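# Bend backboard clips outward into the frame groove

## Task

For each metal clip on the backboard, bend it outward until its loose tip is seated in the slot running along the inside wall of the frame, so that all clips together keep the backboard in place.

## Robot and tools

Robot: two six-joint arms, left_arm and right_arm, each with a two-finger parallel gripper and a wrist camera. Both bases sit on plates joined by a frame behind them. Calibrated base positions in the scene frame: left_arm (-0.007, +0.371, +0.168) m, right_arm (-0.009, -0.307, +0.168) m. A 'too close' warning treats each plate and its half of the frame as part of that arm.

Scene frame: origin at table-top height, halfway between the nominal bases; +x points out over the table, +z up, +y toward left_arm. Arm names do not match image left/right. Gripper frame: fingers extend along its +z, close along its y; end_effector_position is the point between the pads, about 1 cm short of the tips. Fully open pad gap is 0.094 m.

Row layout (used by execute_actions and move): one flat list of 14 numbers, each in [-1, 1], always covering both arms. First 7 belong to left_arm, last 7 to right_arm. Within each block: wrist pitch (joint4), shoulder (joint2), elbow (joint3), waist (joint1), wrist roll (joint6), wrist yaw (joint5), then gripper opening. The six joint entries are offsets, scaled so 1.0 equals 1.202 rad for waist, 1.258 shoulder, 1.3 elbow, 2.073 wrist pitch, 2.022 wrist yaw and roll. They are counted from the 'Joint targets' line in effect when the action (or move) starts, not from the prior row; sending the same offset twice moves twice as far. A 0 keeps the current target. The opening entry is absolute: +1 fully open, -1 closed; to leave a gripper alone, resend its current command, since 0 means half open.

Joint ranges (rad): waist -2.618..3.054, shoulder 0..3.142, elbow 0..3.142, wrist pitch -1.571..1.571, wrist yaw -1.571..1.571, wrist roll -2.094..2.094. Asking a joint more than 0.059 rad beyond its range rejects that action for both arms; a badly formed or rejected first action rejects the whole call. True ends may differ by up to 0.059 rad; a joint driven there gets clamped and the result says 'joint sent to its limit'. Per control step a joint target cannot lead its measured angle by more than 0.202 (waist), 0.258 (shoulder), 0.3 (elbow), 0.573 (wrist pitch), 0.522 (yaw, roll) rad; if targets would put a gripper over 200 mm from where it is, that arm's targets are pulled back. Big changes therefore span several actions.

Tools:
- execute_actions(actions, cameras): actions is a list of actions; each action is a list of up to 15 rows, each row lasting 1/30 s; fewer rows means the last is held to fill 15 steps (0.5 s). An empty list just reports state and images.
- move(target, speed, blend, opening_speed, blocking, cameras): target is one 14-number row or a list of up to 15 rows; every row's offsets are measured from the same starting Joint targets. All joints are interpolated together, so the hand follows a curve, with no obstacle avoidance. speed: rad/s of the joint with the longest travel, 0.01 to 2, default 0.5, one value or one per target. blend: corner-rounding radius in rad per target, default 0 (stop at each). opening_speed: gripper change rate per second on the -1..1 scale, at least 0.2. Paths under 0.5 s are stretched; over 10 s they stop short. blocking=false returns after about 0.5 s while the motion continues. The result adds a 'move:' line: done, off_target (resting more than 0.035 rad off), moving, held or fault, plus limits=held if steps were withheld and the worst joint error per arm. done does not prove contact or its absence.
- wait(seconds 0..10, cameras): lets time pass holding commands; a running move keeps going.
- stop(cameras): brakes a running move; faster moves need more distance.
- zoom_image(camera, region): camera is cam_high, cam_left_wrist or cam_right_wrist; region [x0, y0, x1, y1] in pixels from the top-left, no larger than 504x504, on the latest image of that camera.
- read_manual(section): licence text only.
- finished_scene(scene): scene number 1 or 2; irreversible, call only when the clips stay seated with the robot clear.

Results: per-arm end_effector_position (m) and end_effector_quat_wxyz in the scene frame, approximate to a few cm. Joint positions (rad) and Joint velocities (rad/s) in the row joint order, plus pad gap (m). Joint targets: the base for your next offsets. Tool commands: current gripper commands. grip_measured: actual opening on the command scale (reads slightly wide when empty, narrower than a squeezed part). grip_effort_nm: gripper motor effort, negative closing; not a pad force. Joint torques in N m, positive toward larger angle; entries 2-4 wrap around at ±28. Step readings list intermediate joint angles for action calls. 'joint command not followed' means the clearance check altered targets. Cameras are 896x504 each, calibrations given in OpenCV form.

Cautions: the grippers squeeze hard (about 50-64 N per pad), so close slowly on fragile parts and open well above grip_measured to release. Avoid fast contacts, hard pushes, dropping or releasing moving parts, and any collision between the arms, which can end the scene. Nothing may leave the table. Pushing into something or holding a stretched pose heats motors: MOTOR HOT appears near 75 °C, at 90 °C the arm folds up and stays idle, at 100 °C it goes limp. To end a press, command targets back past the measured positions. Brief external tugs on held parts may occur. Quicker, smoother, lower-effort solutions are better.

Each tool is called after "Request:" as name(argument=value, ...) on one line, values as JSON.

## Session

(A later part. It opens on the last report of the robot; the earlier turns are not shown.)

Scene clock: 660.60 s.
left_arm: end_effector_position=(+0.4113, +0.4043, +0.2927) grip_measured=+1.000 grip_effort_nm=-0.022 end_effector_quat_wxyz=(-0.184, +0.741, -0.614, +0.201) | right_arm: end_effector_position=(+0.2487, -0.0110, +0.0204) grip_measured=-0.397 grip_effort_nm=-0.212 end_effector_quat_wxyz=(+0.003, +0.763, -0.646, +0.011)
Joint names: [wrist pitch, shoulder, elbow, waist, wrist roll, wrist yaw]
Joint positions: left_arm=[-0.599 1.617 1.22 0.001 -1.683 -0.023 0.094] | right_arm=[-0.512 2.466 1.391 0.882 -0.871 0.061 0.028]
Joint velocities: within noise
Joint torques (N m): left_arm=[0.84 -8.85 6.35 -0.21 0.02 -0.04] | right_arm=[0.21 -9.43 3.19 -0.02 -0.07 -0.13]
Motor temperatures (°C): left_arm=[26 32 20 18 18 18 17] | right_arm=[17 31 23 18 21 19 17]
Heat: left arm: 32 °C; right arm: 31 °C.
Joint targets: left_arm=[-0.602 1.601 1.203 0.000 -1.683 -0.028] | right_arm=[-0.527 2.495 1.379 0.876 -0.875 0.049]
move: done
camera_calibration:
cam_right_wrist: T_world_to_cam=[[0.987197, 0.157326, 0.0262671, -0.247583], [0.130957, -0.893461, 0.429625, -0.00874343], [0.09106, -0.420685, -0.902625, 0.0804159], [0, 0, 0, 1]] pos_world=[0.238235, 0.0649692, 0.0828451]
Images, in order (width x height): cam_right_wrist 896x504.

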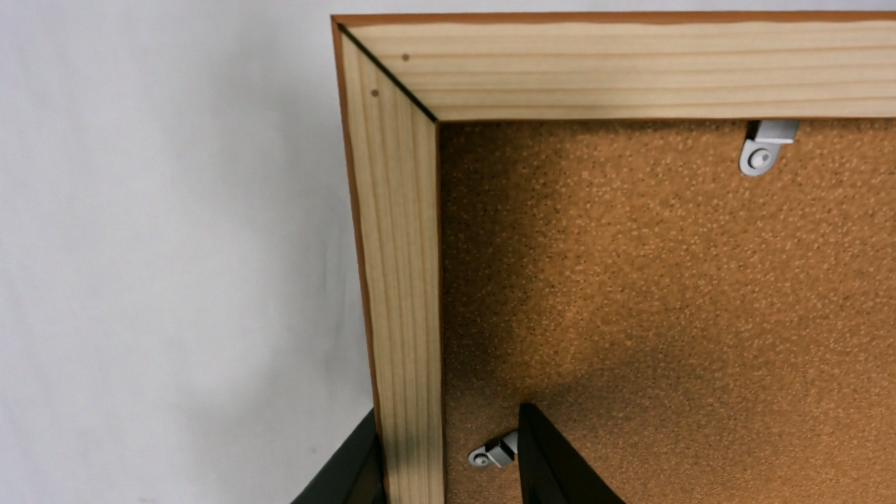

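Request:
move(target=[[0,0,0,0,0,0,1,0,0,0,0,0,0,-0.23],[0,0,0,0,0,0,1,-0.01,-0.085,0,0,0,0,-0.23],[0,0,0,0,0,0,1,-0.0347,-0.06,0.0969,-0.0141,0.771,0,-0.23],[0,0,0,0,0,0,1,-0.0347,-0.0119,0.0969,-0.0141,0.771,0,-0.23]], speed=0.6, cameras=["cam_right_wrist"])

Scene clock: 725.73 s.
left_arm: end_effector_position=(+0.4113, +0.4043, +0.2927) grip_measured=+1.000 grip_effort_nm=-0.032 end_effector_quat_wxyz=(-0.184, +0.741, -0.614, +0.201) | right_arm: end_effector_position=(+0.2642, -0.0016, +0.0334) grip_measured=-0.232 grip_effort_nm=0.061 end_effector_quat_wxyz=(+0.004, -0.087, +0.996, -0.007)
Joint names: [wrist pitch, shoulder, elbow, waist, wrist roll, wrist yaw]
Joint positions: left_arm=[-0.599 1.617 1.22 0.001 -1.683 -0.023 0.094] | right_arm=[-0.596 2.477 1.488 0.867 0.676 0.055 0.036]
Joint velocities: within noise
Joint torques (N m): left_arm=[0.83 -8.87 6.45 -0.49 0.02 -0.02] | right_arm=[0.33 -12.14 5.6 -0.14 0.07 -0.08]
Motor temperatures (°C): left_arm=[26 33 20 18 18 18 17] | right_arm=[17 32 23 18 21 19 17]
Heat: left arm: 33 °C; right arm: 32 °C.
Joint targets: left_arm=[-0.602 1.601 1.203 0.000 -1.683 -0.028] | right_arm=[-0.599 2.480 1.506 0.860 0.684 0.049]
move: done
camera_calibration:
cam_right_wrist: T_world_to_cam=[[0.164817, -0.985833, 0.0311371, -0.0494224], [-0.903779, -0.138306, 0.405038, 0.267447], [-0.394993, -0.0948982, -0.91377, 0.223974], [0, 0, 0, 1]] pos_world=[0.338327, 0.00952205, 0.0978734]
Images, in order (width x height): cam_right_wrist 896x504.

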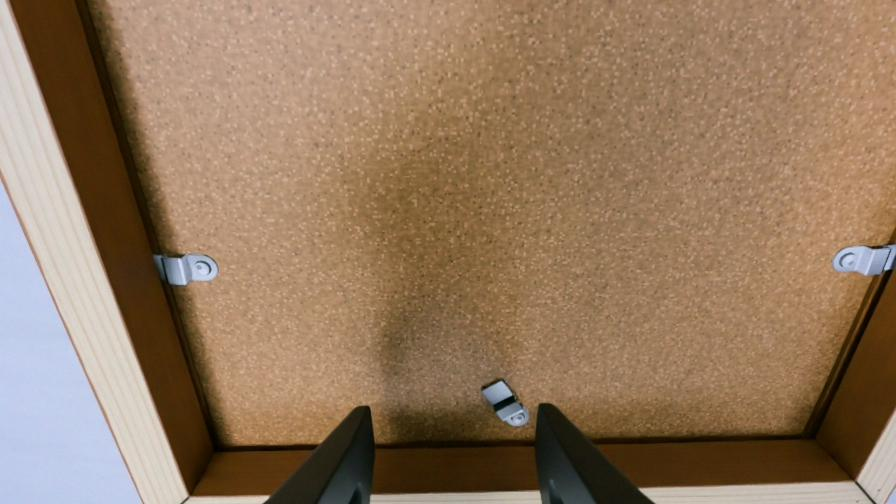

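Request:
move(target=[0,0,0,0,0,0,1,0.0125,0.0238,0.0123,-0.0075,0,0,-0.23], speed=0.15, cameras=["cam_right_wrist"])

Request:
zoom_image(camera="cam_right_wrist", region=[440, 380, 600, 494])

Scene clock: 739.97 s.
left_arm: end_effector_position=(+0.4113, +0.4043, +0.2927) grip_measured=+1.000 grip_effort_nm=-0.022 end_effector_quat_wxyz=(-0.184, +0.741, -0.614, +0.201) | right_arm: end_effector_position=(+0.2675, -0.0035, +0.0262) grip_measured=-0.232 grip_effort_nm=0.056 end_effector_quat_wxyz=(+0.003, -0.081, +0.997, -0.008)
Joint names: [wrist pitch, shoulder, elbow, waist, wrist roll, wrist yaw]
Joint positions: left_arm=[-0.599 1.617 1.22 0.001 -1.683 -0.023 0.094] | right_arm=[-0.583 2.498 1.495 0.857 0.678 0.054 0.036]
Joint velocities: within noise
Joint torques (N m): left_arm=[0.81 -8.9 6.34 -0.23 0.01 -0.05] | right_arm=[0.46 -11.45 6.19 -0.05 0.04 -0.06]
Motor temperatures (°C): left_arm=[26 33 20 18 18 18 17] | right_arm=[17 32 23 18 21 19 17]
Heat: left arm: 33 °C; right arm: 32 °C.
Joint targets: left_arm=[-0.602 1.601 1.203 0.000 -1.683 -0.028] | right_arm=[-0.573 2.510 1.521 0.850 0.685 0.049]
move: done
camera_calibration:
cam_right_wrist: T_world_to_cam=[[0.153971, -0.987574, 0.0314873, -0.0486712], [-0.904801, -0.128118, 0.406104, 0.273387], [-0.397024, -0.0910181, -0.913284, 0.219141], [0, 0, 0, 1]] pos_world=[0.341859, 0.00690517, 0.0906473]
Images, in order (width x height): cam_right_wrist 896x504.

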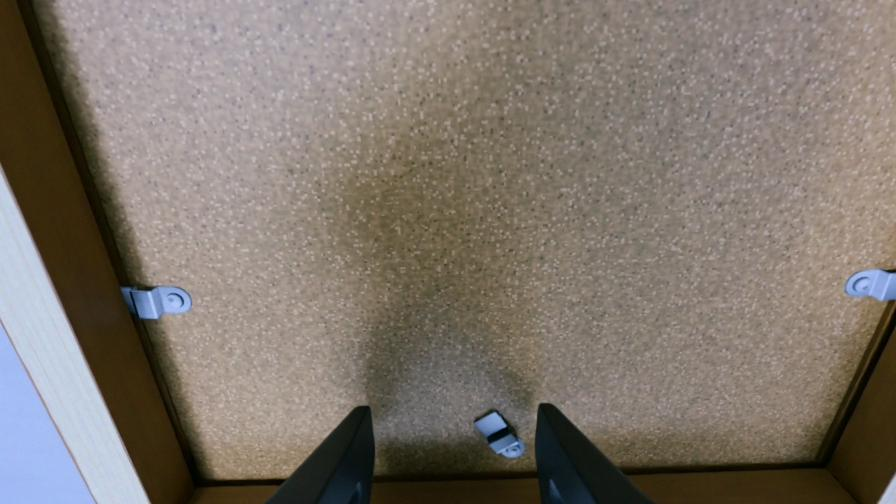

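Scaled by 3.150.

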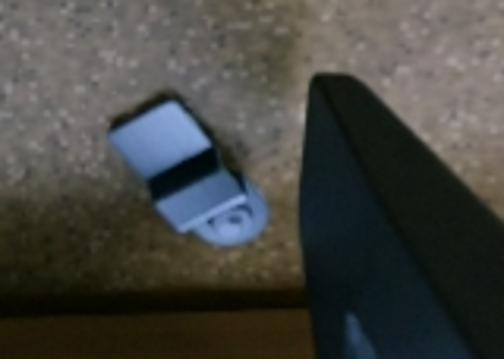

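Request:
move(target=[0,0,0,0,0,0,1,0.0055,0.0105,0.0023,0,0,0,-0.23], speed=0.1, cameras=[])

Request:
move(target=[0,0,0,0,0,0,1,0.001,0.005,0,0,0,0,-0.23], speed=0.1, cameras=["cam_right_wrist"])

Scene clock: 745.47 s.
left_arm: end_effector_position=(+0.4113, +0.4043, +0.2927) grip_measured=+1.000 grip_effort_nm=-0.027 end_effector_quat_wxyz=(-0.184, +0.741, -0.614, +0.201) | right_arm: end_effector_position=(+0.2679, -0.0028, +0.0221) grip_measured=-0.232 grip_effort_nm=0.061 end_effector_quat_wxyz=(+0.004, -0.081, +0.997, -0.007)
Joint names: [wrist pitch, shoulder, elbow, waist, wrist roll, wrist yaw]
Joint positions: left_arm=[-0.599 1.617 1.22 0.001 -1.683 -0.023 0.094] | right_arm=[-0.572 2.51 1.498 0.857 0.678 0.054 0.036]
Joint velocities: within noise
Joint torques (N m): left_arm=[0.84 -8.88 6.35 -0.38 0.02 -0.05] | right_arm=[0.46 -11.33 6.19 -0.08 0.04 -0.06]
Motor temperatures (°C): left_arm=[26 33 20 18 18 18 17] | right_arm=[17 31 23 18 21 19 17]
Heat: left arm: 33 °C; right arm: 31 °C.
Joint targets: left_arm=[-0.602 1.601 1.203 0.000 -1.683 -0.028] | right_arm=[-0.562 2.523 1.524 0.850 0.685 0.049]
move: done
No camera images: "cameras" was empty.

Scene clock: 746.17 s.
left_arm: end_effector_position=(+0.4113, +0.4043, +0.2927) grip_measured=+1.000 grip_effort_nm=-0.017 end_effector_quat_wxyz=(-0.184, +0.741, -0.614, +0.201) | right_arm: end_effector_position=(+0.2679, -0.0027, +0.0218) grip_measured=-0.232 grip_effort_nm=0.061 end_effector_quat_wxyz=(+0.004, -0.081, +0.997, -0.007)
Joint names: [wrist pitch, shoulder, elbow, waist, wrist roll, wrist yaw]
Joint positions: left_arm=[-0.599 1.617 1.22 0.001 -1.683 -0.023 0.094] | right_arm=[-0.571 2.511 1.498 0.857 0.678 0.054 0.036]
Joint velocities: within noise
Joint torques (N m): left_arm=[0.78 -8.95 6.57 -0.38 0.02 -0.01] | right_arm=[0.48 -10.81 6.17 -0.06 0.04 -0.07]
Motor temperatures (°C): left_arm=[26 33 20 18 18 18 17] | right_arm=[17 31 23 18 21 19 17]
Heat: left arm: 33 °C; right arm: 31 °C.
Joint targets: left_arm=[-0.602 1.601 1.203 0.000 -1.683 -0.028] | right_arm=[-0.560 2.530 1.524 0.850 0.685 0.049]
move: done
camera_calibration:
cam_right_wrist: T_world_to_cam=[[0.153836, -0.98764, 0.0300396, -0.0477907], [-0.905431, -0.128728, 0.404505, 0.275895], [-0.395638, -0.0894262, -0.914043, 0.214952], [0, 0, 0, 1]] pos_world=[0.342199, 0.00753785, 0.0863098]
Images, in order (width x height): cam_right_wrist 896x504.

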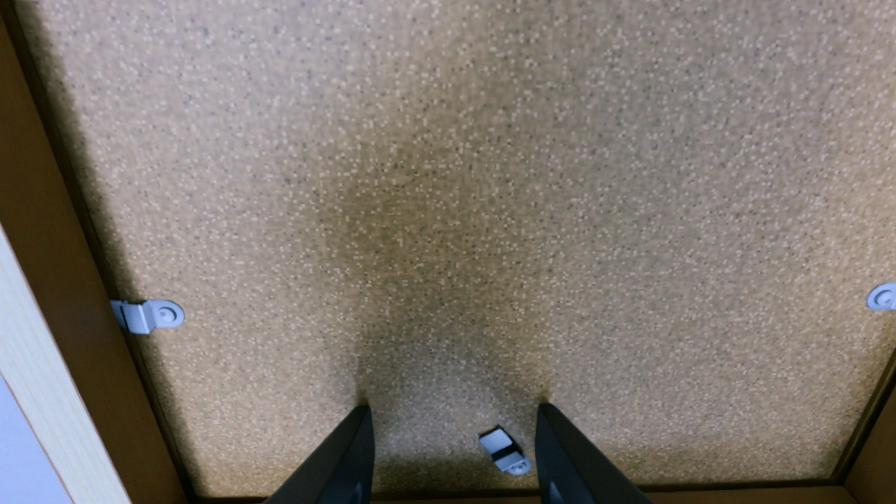

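Request:
move(target=[[0,0,0,0,0,0,1,0.001,0.0065,0,0,0,0,-0.23],[0,0,0,0,0,0,1,0.001,0.0065,0,0,0,0,-0.45]], speed=0.1, opening_speed=0.25, cameras=["cam_right_wrist"])

Request:
zoom_image(camera="cam_right_wrist", region=[400, 390, 560, 504])

Scene clock: 751.60 s.
left_arm: end_effector_position=(+0.4113, +0.4043, +0.2927) grip_measured=+1.000 grip_effort_nm=-0.032 end_effector_quat_wxyz=(-0.184, +0.741, -0.614, +0.201) | right_arm: end_effector_position=(+0.2690, -0.0016, +0.0213) grip_measured=-0.448 grip_effort_nm=-0.183 end_effector_quat_wxyz=(+0.003, -0.080, +0.997, -0.004)
Joint names: [wrist pitch, shoulder, elbow, waist, wrist roll, wrist yaw]
Joint positions: left_arm=[-0.599 1.617 1.22 0.001 -1.683 -0.023 0.094] | right_arm=[-0.571 2.514 1.504 0.854 0.678 0.048 0.026]
Joint velocities: within noise
Joint torques (N m): left_arm=[0.81 -8.99 6.42 -0.18 0.04 -0.04] | right_arm=[0.5 -10.48 5.76 0.14 0.04 -0.01]
Motor temperatures (°C): left_arm=[26 33 20 18 18 18 17] | right_arm=[17 31 23 18 21 19 17]
Heat: left arm: 33 °C; right arm: 31 °C.
Joint targets: left_arm=[-0.602 1.601 1.203 0.000 -1.683 -0.028] | right_arm=[-0.557 2.538 1.524 0.851 0.685 0.049]
move: done
camera_calibration:
cam_right_wrist: T_world_to_cam=[[0.151182, -0.988217, 0.0239168, -0.0459526], [-0.90453, -0.12854, 0.406575, 0.27687], [-0.39871, -0.0831005, -0.913304, 0.215872], [0, 0, 0, 1]] pos_world=[0.343455, 0.00811679, 0.0856871]
Images, in order (width x height): cam_right_wrist 896x504.

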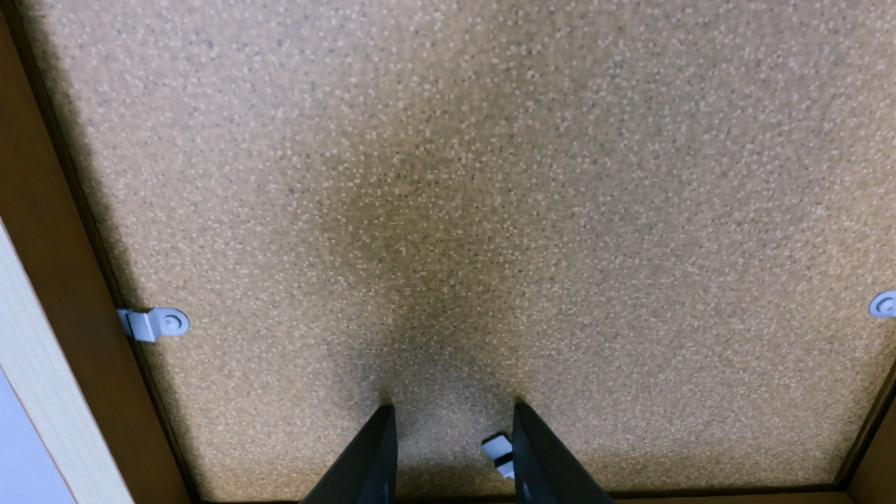

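Scaled by 3.150.

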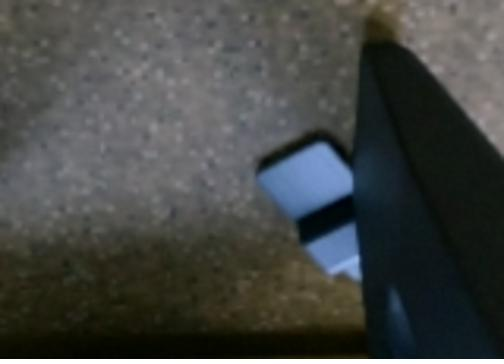

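Request:
move(target=[[0,0,0,0,0,0,1,0.001,0.0055,0,0,0,0,-0.45],[0,0,0,0,0,0,1,0.001,0.0055,0,0,0,0,-0.68]], speed=0.1, opening_speed=0.25, cameras=["cam_right_wrist"])

Request:
zoom_image(camera="cam_right_wrist", region=[400, 390, 560, 504])

Scene clock: 758.20 s.
left_arm: end_effector_position=(+0.4113, +0.4043, +0.2927) grip_measured=+1.000 grip_effort_nm=-0.027 end_effector_quat_wxyz=(-0.184, +0.741, -0.614, +0.201) | right_arm: end_effector_position=(+0.2695, -0.0044, +0.0212) grip_measured=-0.678 grip_effort_nm=-0.168 end_effector_quat_wxyz=(+0.005, -0.080, +0.997, -0.011)
Joint names: [wrist pitch, shoulder, elbow, waist, wrist roll, wrist yaw]
Joint positions: left_arm=[-0.599 1.617 1.22 0.001 -1.683 -0.023 0.094] | right_arm=[-0.577 2.515 1.504 0.854 0.678 0.061 0.015]
Joint velocities: within noise
Joint torques (N m): left_arm=[0.83 -8.83 6.39 -0.23 -0.02 0.02] | right_arm=[0.57 -9.87 5.71 0.17 0.03 -0.12]
Motor temperatures (°C): left_arm=[26 33 20 18 18 18 17] | right_arm=[17 30 24 18 21 19 17]
Heat: left arm: 33 °C; right arm: 30 °C.
Joint targets: left_arm=[-0.602 1.601 1.203 0.000 -1.683 -0.028] | right_arm=[-0.555 2.545 1.524 0.851 0.685 0.049]
move: done
camera_calibration:
cam_right_wrist: T_world_to_cam=[[0.151348, -0.987739, 0.0382911, -0.0491649], [-0.906534, -0.123254, 0.403738, 0.277689], [-0.394068, -0.0958171, -0.914073, 0.214478], [0, 0, 0, 1]] pos_world=[0.343695, 0.00621482, 0.085818]
Images, in order (width x height): cam_right_wrist 896x504.

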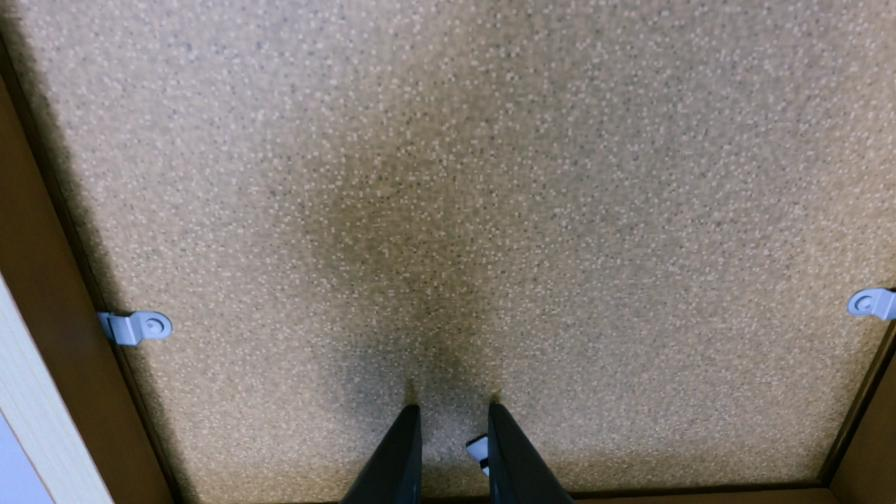

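Scaled by 3.150.

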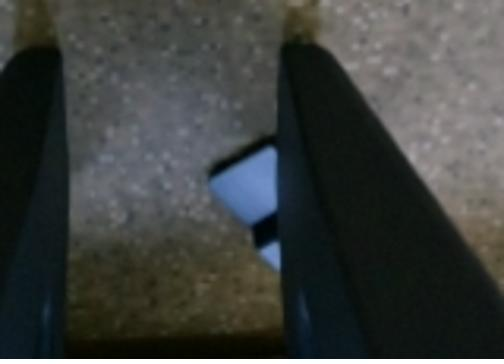

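Request:
move(target=[[0,0,0,0,0,0,1,0,0,0,0,0,0,-0.3],[0,0,0,0,0,0,1,0,-0.08,0,0,0,0,-0.3]], speed=0.3, cameras=["cam_right_wrist"])

Request:
zoom_image(camera="cam_right_wrist", region=[400, 330, 560, 444])

Scene clock: 767.30 s.
left_arm: end_effector_position=(+0.4113, +0.4043, +0.2927) grip_measured=+1.000 grip_effort_nm=-0.032 end_effector_quat_wxyz=(-0.184, +0.741, -0.614, +0.201) | right_arm: end_effector_position=(+0.2786, +0.0063, +0.0373) grip_measured=-0.302 grip_effort_nm=0.061 end_effector_quat_wxyz=(+0.023, -0.078, +0.997, +0.010)
Joint names: [wrist pitch, shoulder, elbow, waist, wrist roll, wrist yaw]
Joint positions: left_arm=[-0.599 1.617 1.22 0.001 -1.683 -0.023 0.094] | right_arm=[-0.562 2.475 1.504 0.854 0.679 0.055 0.033]
Joint velocities: within noise
Joint torques (N m): left_arm=[0.81 -8.76 6.42 -0.23 0.04 -0.05] | right_arm=[0.54 -15.57 5.89 0.17 0.03 -0.05]
Motor temperatures (°C): left_arm=[26 33 20 18 18 18 17] | right_arm=[17 30 24 18 21 19 17]
Heat: left arm: 33 °C; right arm: 30 °C.
Joint targets: left_arm=[-0.602 1.601 1.203 0.000 -1.683 -0.028] | right_arm=[-0.555 2.444 1.524 0.851 0.685 0.049]
move: done
camera_calibration:
cam_right_wrist: T_world_to_cam=[[0.147233, -0.989101, -0.00101758, -0.0379893], [-0.919537, -0.137257, 0.368257, 0.28579], [-0.364383, -0.0532839, -0.929724, 0.225798], [0, 0, 0, 1]] pos_world=[0.350665, 0.0136829, 0.104646]
Images, in order (width x height): cam_right_wrist 896x504.

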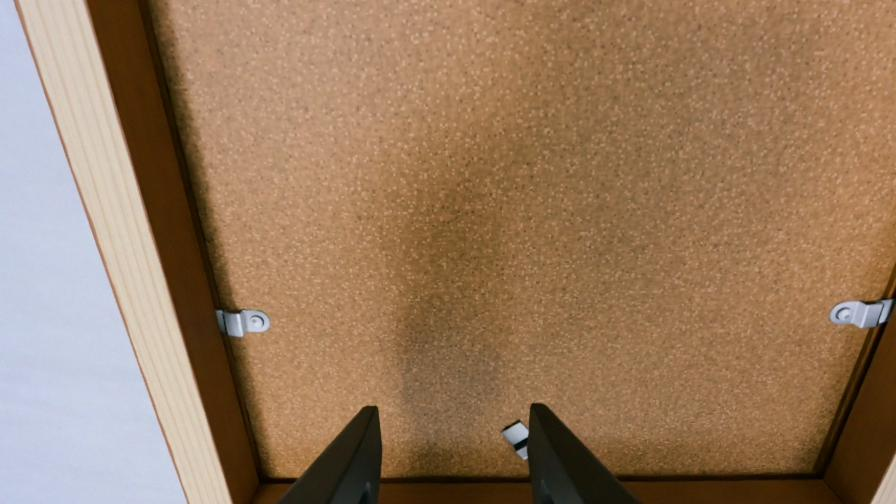

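Scaled by 3.150.

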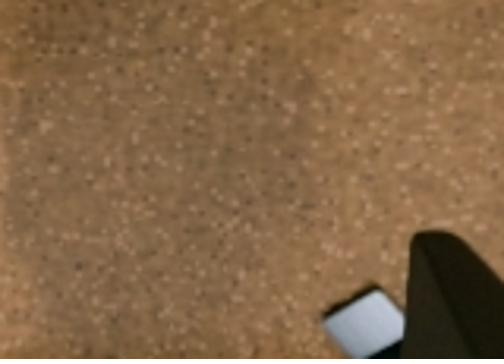

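Request:
move(target=[0,0,0,0,0,0,1,-0.03,0,0,0,0,0,0.1], speed=0.3, cameras=["cam_right_wrist"])

Request:
zoom_image(camera="cam_right_wrist", region=[440, 330, 600, 444])

Scene clock: 771.60 s.
left_arm: end_effector_position=(+0.4113, +0.4043, +0.2927) grip_measured=+1.000 grip_effort_nm=-0.027 end_effector_quat_wxyz=(-0.184, +0.741, -0.614, +0.201) | right_arm: end_effector_position=(+0.2710, -0.0020, +0.0370) grip_measured=+0.098 grip_effort_nm=0.066 end_effector_quat_wxyz=(+0.006, -0.079, +0.997, -0.005)
Joint names: [wrist pitch, shoulder, elbow, waist, wrist roll, wrist yaw]
Joint positions: left_arm=[-0.599 1.617 1.22 0.001 -1.683 -0.023 0.094] | right_arm=[-0.608 2.475 1.504 0.854 0.679 0.055 0.052]
Joint velocities: within noise
Joint torques (N m): left_arm=[0.82 -8.87 6.45 -0.38 -0.01 -0.03] | right_arm=[0.27 -15.46 5.85 0.2 0.02 -0.07]
Motor temperatures (°C): left_arm=[26 33 20 18 18 18 17] | right_arm=[17 31 24 18 21 19 17]
Heat: left arm: 33 °C; right arm: 31 °C.
Joint targets: left_arm=[-0.602 1.601 1.203 0.000 -1.683 -0.028] | right_arm=[-0.617 2.444 1.524 0.851 0.685 0.049]
move: done
camera_calibration:
cam_right_wrist: T_world_to_cam=[[0.149402, -0.988402, 0.0272262, -0.0466811], [-0.907409, -0.126117, 0.400879, 0.273247], [-0.392795, -0.0845971, -0.915727, 0.229441], [0, 0, 0, 1]] pos_world=[0.345044, 0.00773142, 0.101837]
Images, in order (width x height): cam_right_wrist 896x504.

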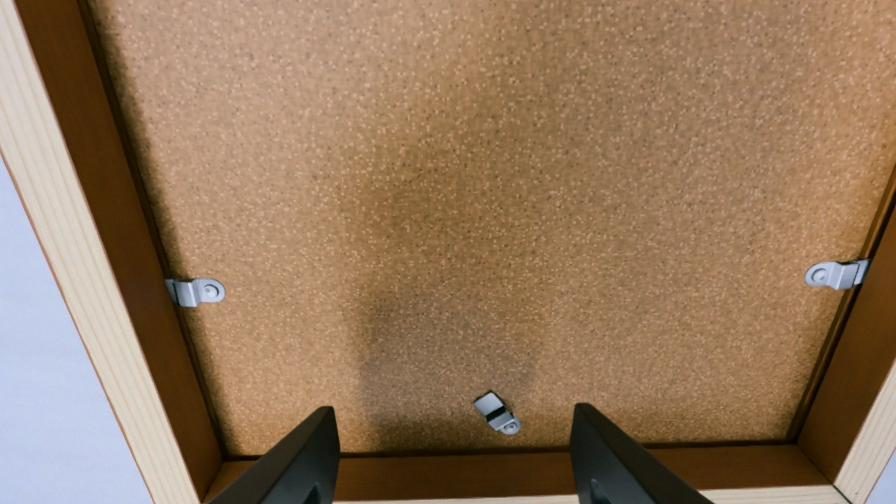

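Scaled by 3.150.

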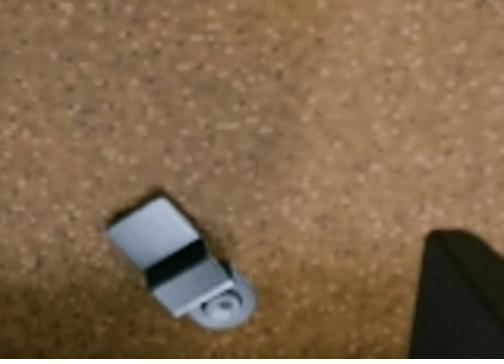

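Request:
move(target=[0,0,0,0,0,0,1,0.0215,0.062,0.0146,-0.0083,0,-0.0143,-0.30], speed=0.2, cameras=["cam_right_wrist"])

Request:
zoom_image(camera="cam_right_wrist", region=[420, 390, 580, 504])

Scene clock: 852.20 s.
left_arm: end_effector_position=(+0.4113, +0.4043, +0.2927) grip_measured=+1.000 grip_effort_nm=-0.032 end_effector_quat_wxyz=(-0.184, +0.741, -0.614, +0.201) | right_arm: end_effector_position=(+0.2710, +0.0014, +0.0247) grip_measured=-0.298 grip_effort_nm=-0.159 end_effector_quat_wxyz=(-0.003, -0.075, +0.997, +0.005)
Joint names: [wrist pitch, shoulder, elbow, waist, wrist roll, wrist yaw]
Joint positions: left_arm=[-0.599 1.617 1.22 0.001 -1.683 -0.023 0.094] | right_arm=[-0.583 2.513 1.519 0.847 0.679 0.027 0.033]
Joint velocities: within noise
Joint torques (N m): left_arm=[0.82 -8.83 6.53 -0.28 0.03 -0.04] | right_arm=[0.48 -11.82 6.11 -0.06 0.02 -0.09]
Motor temperatures (°C): left_arm=[26 33 20 18 18 18 17] | right_arm=[17 33 24 18 21 19 17]
Heat: left arm: 33 °C; right arm: 33 °C.
Joint targets: left_arm=[-0.602 1.601 1.203 0.000 -1.683 -0.028] | right_arm=[-0.573 2.522 1.544 0.840 0.685 0.020]
move: done
camera_calibration:
cam_right_wrist: T_world_to_cam=[[0.142177, -0.989828, 0.00516905, -0.0405138], [-0.900382, -0.127156, 0.416106, 0.276403], [-0.411216, -0.0638148, -0.909301, 0.223293], [0, 0, 0, 1]] pos_world=[0.34645, 0.00929393, 0.0882374]
Images, in order (width x height): cam_right_wrist 896x504.

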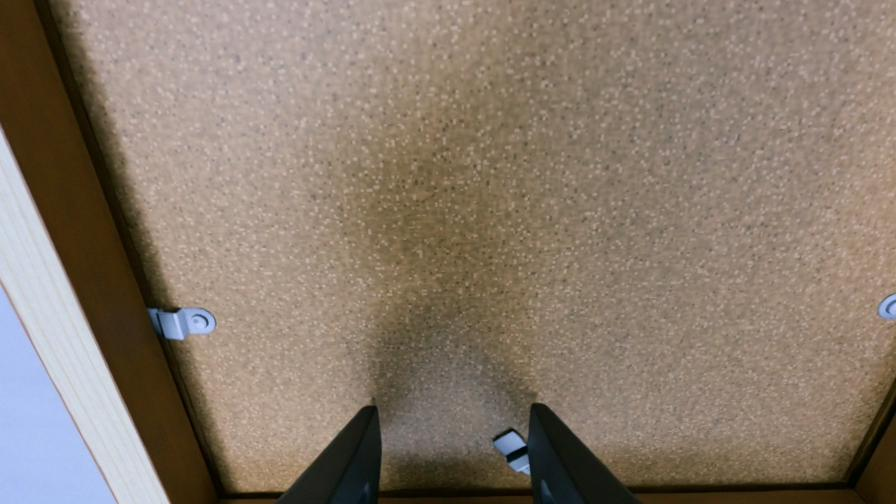

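Scaled by 3.150.

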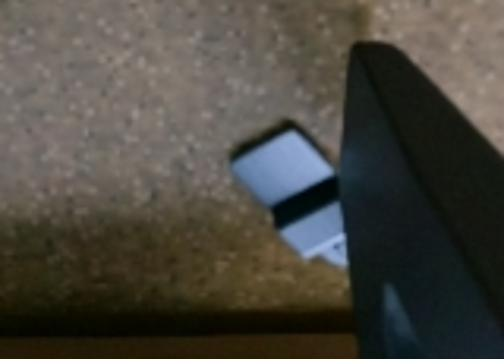

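Request:
move(target=[[0,0,0,0,0,0,1,0,-0.03,0,0,0,0,-0.2],[0,0,0,0,0,0,1,-0.012,-0.03,0,-0.006,0,0,-0.2],[0,0,0,0,0,0,1,-0.008,0.000,0,-0.006,0,0,-0.2]], speed=0.15, cameras=["cam_right_wrist"])

Request:
zoom_image(camera="cam_right_wrist", region=[420, 390, 580, 504])

Scene clock: 860.03 s.
left_arm: end_effector_position=(+0.4113, +0.4043, +0.2927) grip_measured=+1.000 grip_effort_nm=-0.022 end_effector_quat_wxyz=(-0.184, +0.741, -0.614, +0.201) | right_arm: end_effector_position=(+0.2727, -0.0009, +0.0246) grip_measured=-0.202 grip_effort_nm=0.061 end_effector_quat_wxyz=(-0.004, -0.072, +0.997, +0.005)
Joint names: [wrist pitch, shoulder, elbow, waist, wrist roll, wrist yaw]
Joint positions: left_arm=[-0.599 1.617 1.22 0.001 -1.683 -0.023 0.094] | right_arm=[-0.586 2.513 1.519 0.84 0.679 0.026 0.037]
Joint velocities: within noise
Joint torques (N m): left_arm=[0.81 -9.01 6.45 -0.35 0.04 -0.03] | right_arm=[0.32 -11.78 6.06 -0.01 0.03 -0.09]
Motor temperatures (°C): left_arm=[26 33 20 18 18 18 17] | right_arm=[17 33 24 18 21 19 17]
Heat: left arm: 33 °C; right arm: 33 °C.
Joint targets: left_arm=[-0.602 1.601 1.203 0.000 -1.683 -0.028] | right_arm=[-0.589 2.522 1.544 0.833 0.685 0.020]
move: done
camera_calibration:
cam_right_wrist: T_world_to_cam=[[0.135109, -0.990813, 0.00586548, -0.0411543], [-0.900169, -0.120271, 0.418606, 0.277534], [-0.414055, -0.0618374, -0.908149, 0.224469], [0, 0, 0, 1]] pos_world=[0.34833, 0.00648347, 0.0879152]
Images, in order (width x height): cam_right_wrist 896x504.

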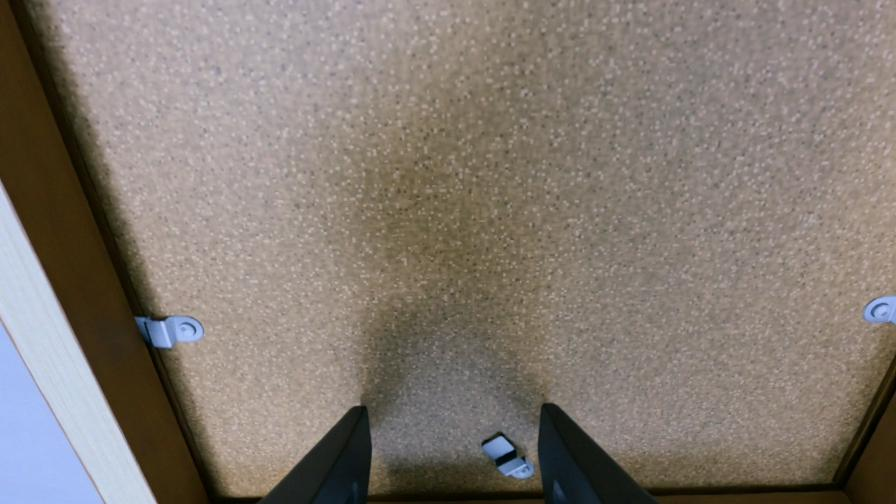

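Scaled by 3.150.

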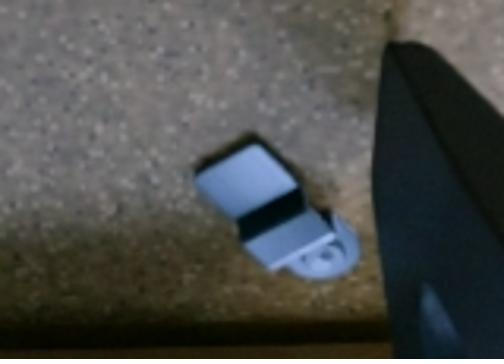

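Request:
move(target=[0,0,0,0,0,0,1,0.004,0.0085,0,0,0,0,-0.2], speed=0.1, cameras=[])

Request:
move(target=[0,0,0,0,0,0,1,0.001,0.005,0,0,0,0,-0.2], speed=0.1, cameras=[])

Request:
move(target=[0,0,0,0,0,0,1,0.001,0.005,0,0,0,0,-0.2], speed=0.1, cameras=["cam_right_wrist"])

Request:
zoom_image(camera="cam_right_wrist", region=[420, 390, 580, 504])

Scene clock: 867.63 s.
left_arm: end_effector_position=(+0.4113, +0.4043, +0.2927) grip_measured=+1.000 grip_effort_nm=-0.022 end_effector_quat_wxyz=(-0.184, +0.741, -0.614, +0.201) | right_arm: end_effector_position=(+0.2713, -0.0023, +0.0217) grip_measured=-0.202 grip_effort_nm=0.061 end_effector_quat_wxyz=(-0.007, -0.072, +0.997, +0.002)
Joint names: [wrist pitch, shoulder, elbow, waist, wrist roll, wrist yaw]
Joint positions: left_arm=[-0.599 1.617 1.22 0.001 -1.683 -0.023 0.094] | right_arm=[-0.586 2.52 1.519 0.84 0.679 0.026 0.037]
Joint velocities: within noise
Joint torques (N m): left_arm=[0.84 -8.95 6.48 -0.57 0 -0.06] | right_arm=[0.4 -11.44 6.09 -0.02 0.02 -0.09]
Motor temperatures (°C): left_arm=[26 33 20 18 18 18 17] | right_arm=[17 34 23 18 21 19 17]
Heat: left arm: 33 °C; right arm: 34 °C.
Joint targets: left_arm=[-0.602 1.601 1.203 0.000 -1.683 -0.028] | right_arm=[-0.581 2.533 1.544 0.833 0.685 0.020]
move: done
No camera images: "cameras" was empty.

Scene clock: 868.33 s.
left_arm: end_effector_position=(+0.4113, +0.4043, +0.2927) grip_measured=+1.000 grip_effort_nm=-0.027 end_effector_quat_wxyz=(-0.184, +0.741, -0.614, +0.201) | right_arm: end_effector_position=(+0.2713, -0.0023, +0.0215) grip_measured=-0.202 grip_effort_nm=0.056 end_effector_quat_wxyz=(-0.007, -0.072, +0.997, +0.002)
Joint names: [wrist pitch, shoulder, elbow, waist, wrist roll, wrist yaw]
Joint positions: left_arm=[-0.599 1.617 1.22 0.001 -1.683 -0.023 0.094] | right_arm=[-0.586 2.52 1.519 0.84 0.679 0.026 0.037]
Joint velocities: within noise
Joint torques (N m): left_arm=[0.85 -8.92 6.49 -0.35 0.01 -0.04] | right_arm=[0.42 -10.95 6.06 0.03 0.03 -0.1]
Motor temperatures (°C): left_arm=[26 33 20 18 18 18 17] | right_arm=[17 33 23 18 21 19 17]
Heat: left arm: 33 °C; right arm: 33 °C.
Joint targets: left_arm=[-0.602 1.601 1.203 0.000 -1.683 -0.028] | right_arm=[-0.579 2.539 1.544 0.833 0.685 0.020]
move: done
No camera images: "cameras" was empty.

Scene clock: 869.03 s.
left_arm: end_effector_position=(+0.4113, +0.4043, +0.2927) grip_measured=+1.000 grip_effort_nm=-0.027 end_effector_quat_wxyz=(-0.184, +0.741, -0.614, +0.201) | right_arm: end_effector_position=(+0.2711, -0.0024, +0.0212) grip_measured=-0.202 grip_effort_nm=0.061 end_effector_quat_wxyz=(-0.008, -0.072, +0.997, +0.002)
Joint names: [wrist pitch, shoulder, elbow, waist, wrist roll, wrist yaw]
Joint positions: left_arm=[-0.599 1.617 1.22 0.001 -1.683 -0.023 0.094] | right_arm=[-0.586 2.521 1.519 0.84 0.679 0.026 0.037]
Joint velocities: within noise
Joint torques (N m): left_arm=[0.83 -8.9 6.48 -0.29 0 0] | right_arm=[0.43 -10.45 6.09 0.01 0.02 -0.08]
Motor temperatures (°C): left_arm=[26 33 20 18 18 18 17] | right_arm=[17 33 23 18 21 19 17]
Heat: left arm: 33 °C; right arm: 33 °C.
Joint targets: left_arm=[-0.602 1.601 1.203 0.000 -1.683 -0.028] | right_arm=[-0.577 2.545 1.544 0.833 0.685 0.020]
move: done
camera_calibration:
cam_right_wrist: T_world_to_cam=[[0.135482, -0.99072, 0.0108899, -0.0425956], [-0.897607, -0.118081, 0.424686, 0.27644], [-0.419459, -0.0673122, -0.905275, 0.222066], [0, 0, 0, 1]] pos_world=[0.347053, 0.00538963, 0.0840943]
Images, in order (width x height): cam_right_wrist 896x504.

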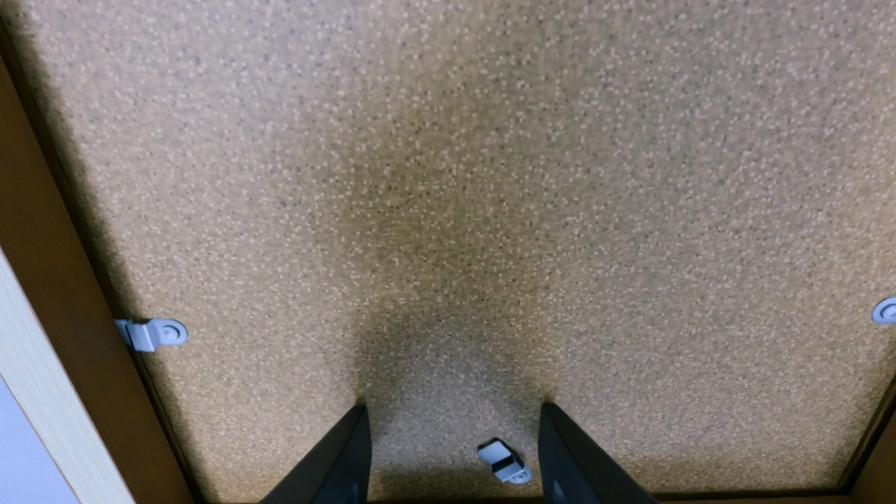

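Scaled by 3.150.

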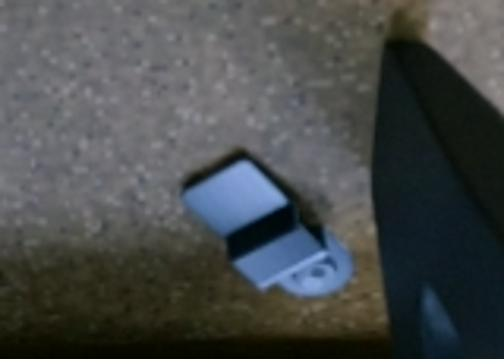

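Request:
move(target=[[0,0,0,0,0,0,1,0.001,0.0085,0,0,0,0,-0.2],[0,0,0,0,0,0,1,0.001,0.0085,0,0,0,0,-0.45]], speed=0.1, opening_speed=0.25, cameras=["cam_right_wrist"])

Request:
zoom_image(camera="cam_right_wrist", region=[420, 390, 580, 504])

Scene clock: 875.43 s.
left_arm: end_effector_position=(+0.4113, +0.4043, +0.2927) grip_measured=+1.000 grip_effort_nm=-0.032 end_effector_quat_wxyz=(-0.184, +0.741, -0.614, +0.201) | right_arm: end_effector_position=(+0.2719, -0.0008, +0.0210) grip_measured=-0.448 grip_effort_nm=-0.164 end_effector_quat_wxyz=(-0.008, -0.072, +0.997, +0.004)
Joint names: [wrist pitch, shoulder, elbow, waist, wrist roll, wrist yaw]
Joint positions: left_arm=[-0.599 1.617 1.22 0.001 -1.683 -0.023 0.094] | right_arm=[-0.588 2.526 1.528 0.84 0.679 0.023 0.026]
Joint velocities: within noise
Joint torques (N m): left_arm=[0.84 -8.96 6.42 -0.2 0.05 -0.06] | right_arm=[0.49 -9.94 5.49 0.02 0.02 -0.06]
Motor temperatures (°C): left_arm=[26 33 20 18 18 18 17] | right_arm=[17 32 23 18 21 19 17]
Heat: left arm: 33 °C; right arm: 32 °C.
Joint targets: left_arm=[-0.602 1.601 1.203 0.000 -1.683 -0.028] | right_arm=[-0.575 2.556 1.544 0.833 0.685 0.020]
move: done
camera_calibration:
cam_right_wrist: T_world_to_cam=[[0.135412, -0.990758, 0.00785898, -0.0409882], [-0.897225, -0.119256, 0.425165, 0.277393], [-0.420298, -0.0646236, -0.905082, 0.222589], [0, 0, 0, 1]] pos_world=[0.347988, 0.00685585, 0.0838459]
Images, in order (width x height): cam_right_wrist 896x504.

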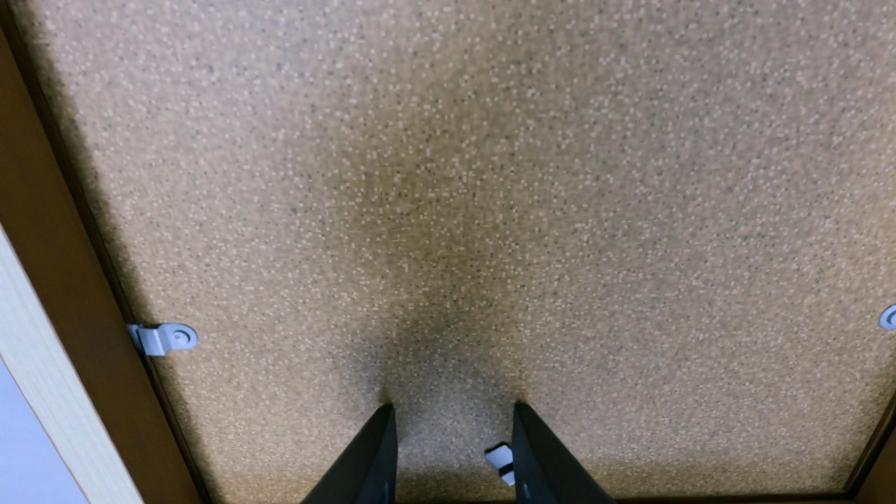

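Scaled by 3.150.

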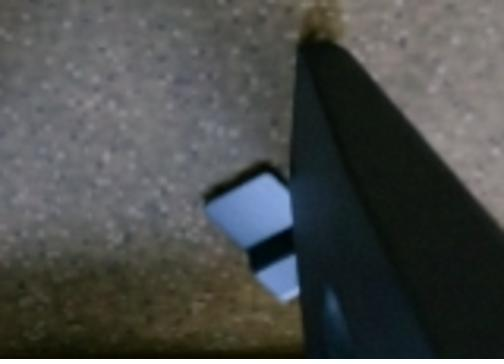

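Request:
move(target=[0,0,0,0,0,0,1,0.001,0.003,0,0,0,0,-0.62], speed=0.1, opening_speed=0.25, cameras=["cam_right_wrist"])

Request:
zoom_image(camera="cam_right_wrist", region=[420, 390, 580, 504])

Scene clock: 894.17 s.
left_arm: end_effector_position=(+0.4113, +0.4043, +0.2927) grip_measured=+1.000 grip_effort_nm=-0.027 end_effector_quat_wxyz=(-0.184, +0.741, -0.614, +0.201) | right_arm: end_effector_position=(+0.2719, -0.0008, +0.0209) grip_measured=-0.618 grip_effort_nm=-0.178 end_effector_quat_wxyz=(-0.008, -0.072, +0.997, +0.003)
Joint names: [wrist pitch, shoulder, elbow, waist, wrist roll, wrist yaw]
Joint positions: left_arm=[-0.599 1.617 1.22 0.001 -1.683 -0.023 0.094] | right_arm=[-0.588 2.526 1.528 0.84 0.679 0.023 0.018]
Joint velocities: within noise
Joint torques (N m): left_arm=[0.78 -8.81 6.37 -0.28 0.02 -0.03] | right_arm=[0.52 -9.68 5.44 0.03 0.02 -0.06]
Motor temperatures (°C): left_arm=[26 33 20 18 18 18 17] | right_arm=[17 31 24 18 21 19 17]
Heat: left arm: 33 °C; right arm: 31 °C.
Joint targets: left_arm=[-0.602 1.601 1.203 0.000 -1.683 -0.028] | right_arm=[-0.573 2.560 1.543 0.833 0.685 0.020]
move: done
camera_calibration:
cam_right_wrist: T_world_to_cam=[[0.135429, -0.990754, 0.00810073, -0.0410564], [-0.897113, -0.11915, 0.42543, 0.277347], [-0.420532, -0.0648828, -0.904955, 0.222478], [0, 0, 0, 1]] pos_world=[0.347931, 0.00680416, 0.0836727]
Images, in order (width x height): cam_right_wrist 896x504.

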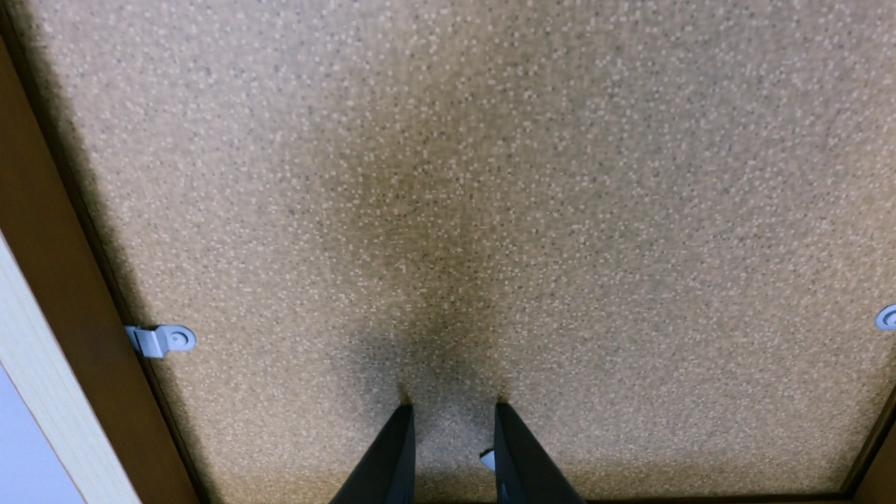

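Scaled by 3.150.

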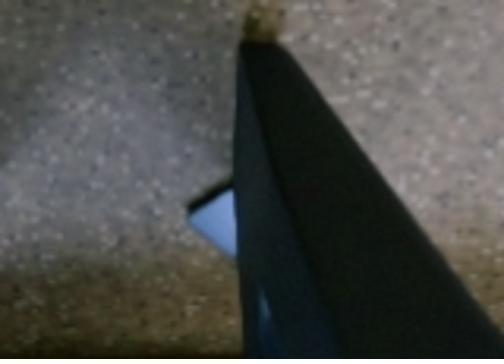

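Request:
move(target=[[0,0,0,0,0,0,1,0,-0.07,0,0,0,0,-0.62],[0,0,0,0,0,0,1,0,-0.02,0,0,0,0,-0.62]], speed=0.15, cameras=["cam_right_wrist"])

Request:
zoom_image(camera="cam_right_wrist", region=[420, 370, 580, 484])

Scene clock: 931.53 s.
left_arm: end_effector_position=(+0.4113, +0.4043, +0.2927) grip_measured=+1.000 grip_effort_nm=-0.017 end_effector_quat_wxyz=(-0.184, +0.741, -0.614, +0.201) | right_arm: end_effector_position=(+0.2738, +0.0013, +0.0226) grip_measured=-0.618 grip_effort_nm=-0.154 end_effector_quat_wxyz=(-0.004, -0.072, +0.997, +0.007)
Joint names: [wrist pitch, shoulder, elbow, waist, wrist roll, wrist yaw]
Joint positions: left_arm=[-0.599 1.617 1.22 0.001 -1.683 -0.023 0.094] | right_arm=[-0.581 2.522 1.528 0.84 0.679 0.023 0.018]
Joint velocities: within noise
Joint torques (N m): left_arm=[0.82 -8.9 6.45 -0.34 0.03 -0.02] | right_arm=[0.45 -11.52 5.46 -0.01 0.02 -0.05]
Motor temperatures (°C): left_arm=[26 33 20 18 18 18 17] | right_arm=[17 30 24 18 21 19 17]
Heat: left arm: 33 °C; right arm: 30 °C.
Joint targets: left_arm=[-0.602 1.601 1.203 0.000 -1.683 -0.028] | right_arm=[-0.573 2.534 1.543 0.833 0.685 0.020]
move: done
camera_calibration:
cam_right_wrist: T_world_to_cam=[[0.134954, -0.990852, 0.000551148, -0.0389186], [-0.900328, -0.122392, 0.417648, 0.27973], [-0.41376, -0.0568593, -0.908609, 0.223176], [0, 0, 0, 1]] pos_world=[0.349442, 0.0083637, 0.0859724]
Images, in order (width x height): cam_right_wrist 896x504.

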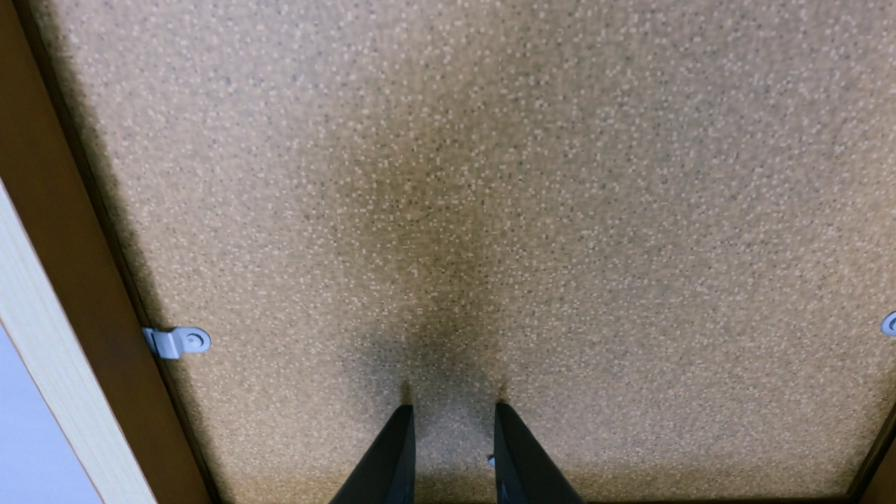

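Scaled by 3.150.

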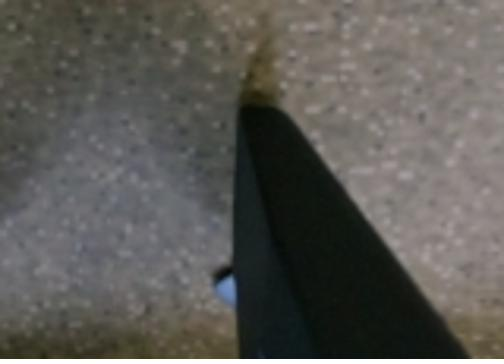

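Request:
move(target=[0,0,0,0,0,0,1,-0.001,0.006,0,0,0,0,-0.62], speed=0.1, cameras=[])

Request:
move(target=[0,0,0,0,0,0,1,-0.001,0.006,0,0,0,0,-0.62], speed=0.1, cameras=["cam_right_wrist"])

Request:
zoom_image(camera="cam_right_wrist", region=[420, 370, 580, 484])

Scene clock: 936.97 s.
left_arm: end_effector_position=(+0.4113, +0.4043, +0.2927) grip_measured=+1.000 grip_effort_nm=-0.027 end_effector_quat_wxyz=(-0.184, +0.741, -0.614, +0.201) | right_arm: end_effector_position=(+0.2735, +0.0009, +0.0216) grip_measured=-0.618 grip_effort_nm=-0.149 end_effector_quat_wxyz=(-0.005, -0.072, +0.997, +0.007)
Joint names: [wrist pitch, shoulder, elbow, waist, wrist roll, wrist yaw]
Joint positions: left_arm=[-0.599 1.617 1.22 0.001 -1.683 -0.023 0.094] | right_arm=[-0.581 2.524 1.528 0.84 0.679 0.023 0.018]
Joint velocities: within noise
Joint torques (N m): left_arm=[0.84 -8.94 6.38 -0.29 0.03 -0.01] | right_arm=[0.42 -11.06 5.45 -0.02 0.02 -0.06]
Motor temperatures (°C): left_arm=[26 33 20 18 18 18 17] | right_arm=[17 31 24 18 21 19 17]
Heat: left arm: 33 °C; right arm: 31 °C.
Joint targets: left_arm=[-0.602 1.601 1.203 0.000 -1.683 -0.028] | right_arm=[-0.575 2.542 1.543 0.833 0.685 0.020]
move: done
No camera images: "cameras" was empty.

Scene clock: 937.67 s.
left_arm: end_effector_position=(+0.4113, +0.4043, +0.2927) grip_measured=+1.000 grip_effort_nm=-0.027 end_effector_quat_wxyz=(-0.184, +0.741, -0.614, +0.201) | right_arm: end_effector_position=(+0.2733, +0.0008, +0.0213) grip_measured=-0.618 grip_effort_nm=-0.149 end_effector_quat_wxyz=(-0.005, -0.072, +0.997, +0.007)
Joint names: [wrist pitch, shoulder, elbow, waist, wrist roll, wrist yaw]
Joint positions: left_arm=[-0.599 1.617 1.22 0.001 -1.683 -0.023 0.094] | right_arm=[-0.581 2.525 1.528 0.84 0.679 0.023 0.018]
Joint velocities: within noise
Joint torques (N m): left_arm=[0.83 -8.87 6.43 -0.21 0.01 0] | right_arm=[0.4 -10.51 5.45 0.02 0.02 -0.06]
Motor temperatures (°C): left_arm=[26 33 20 18 18 18 17] | right_arm=[17 31 24 18 21 19 17]
Heat: left arm: 33 °C; right arm: 31 °C.
Joint targets: left_arm=[-0.602 1.601 1.203 0.000 -1.683 -0.028] | right_arm=[-0.577 2.549 1.543 0.833 0.685 0.020]
move: done
camera_calibration:
cam_right_wrist: T_world_to_cam=[[0.135059, -0.990835, 0.00224431, -0.0393993], [-0.899556, -0.121667, 0.41952, 0.279458], [-0.415402, -0.0586789, -0.907743, 0.222258], [0, 0, 0, 1]] pos_world=[0.349035, 0.00800439, 0.0846032]
Images, in order (width x height): cam_right_wrist 896x504.

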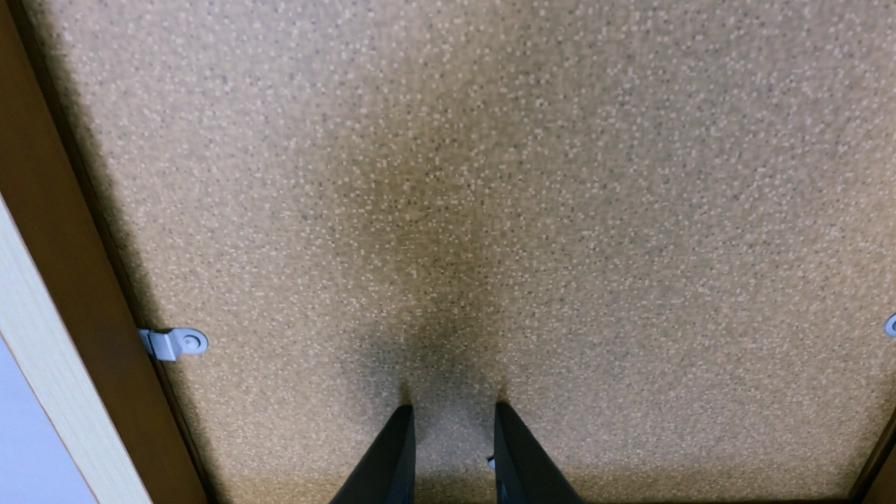

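Scaled by 3.150.

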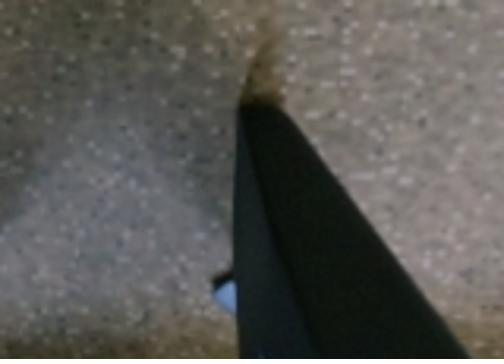

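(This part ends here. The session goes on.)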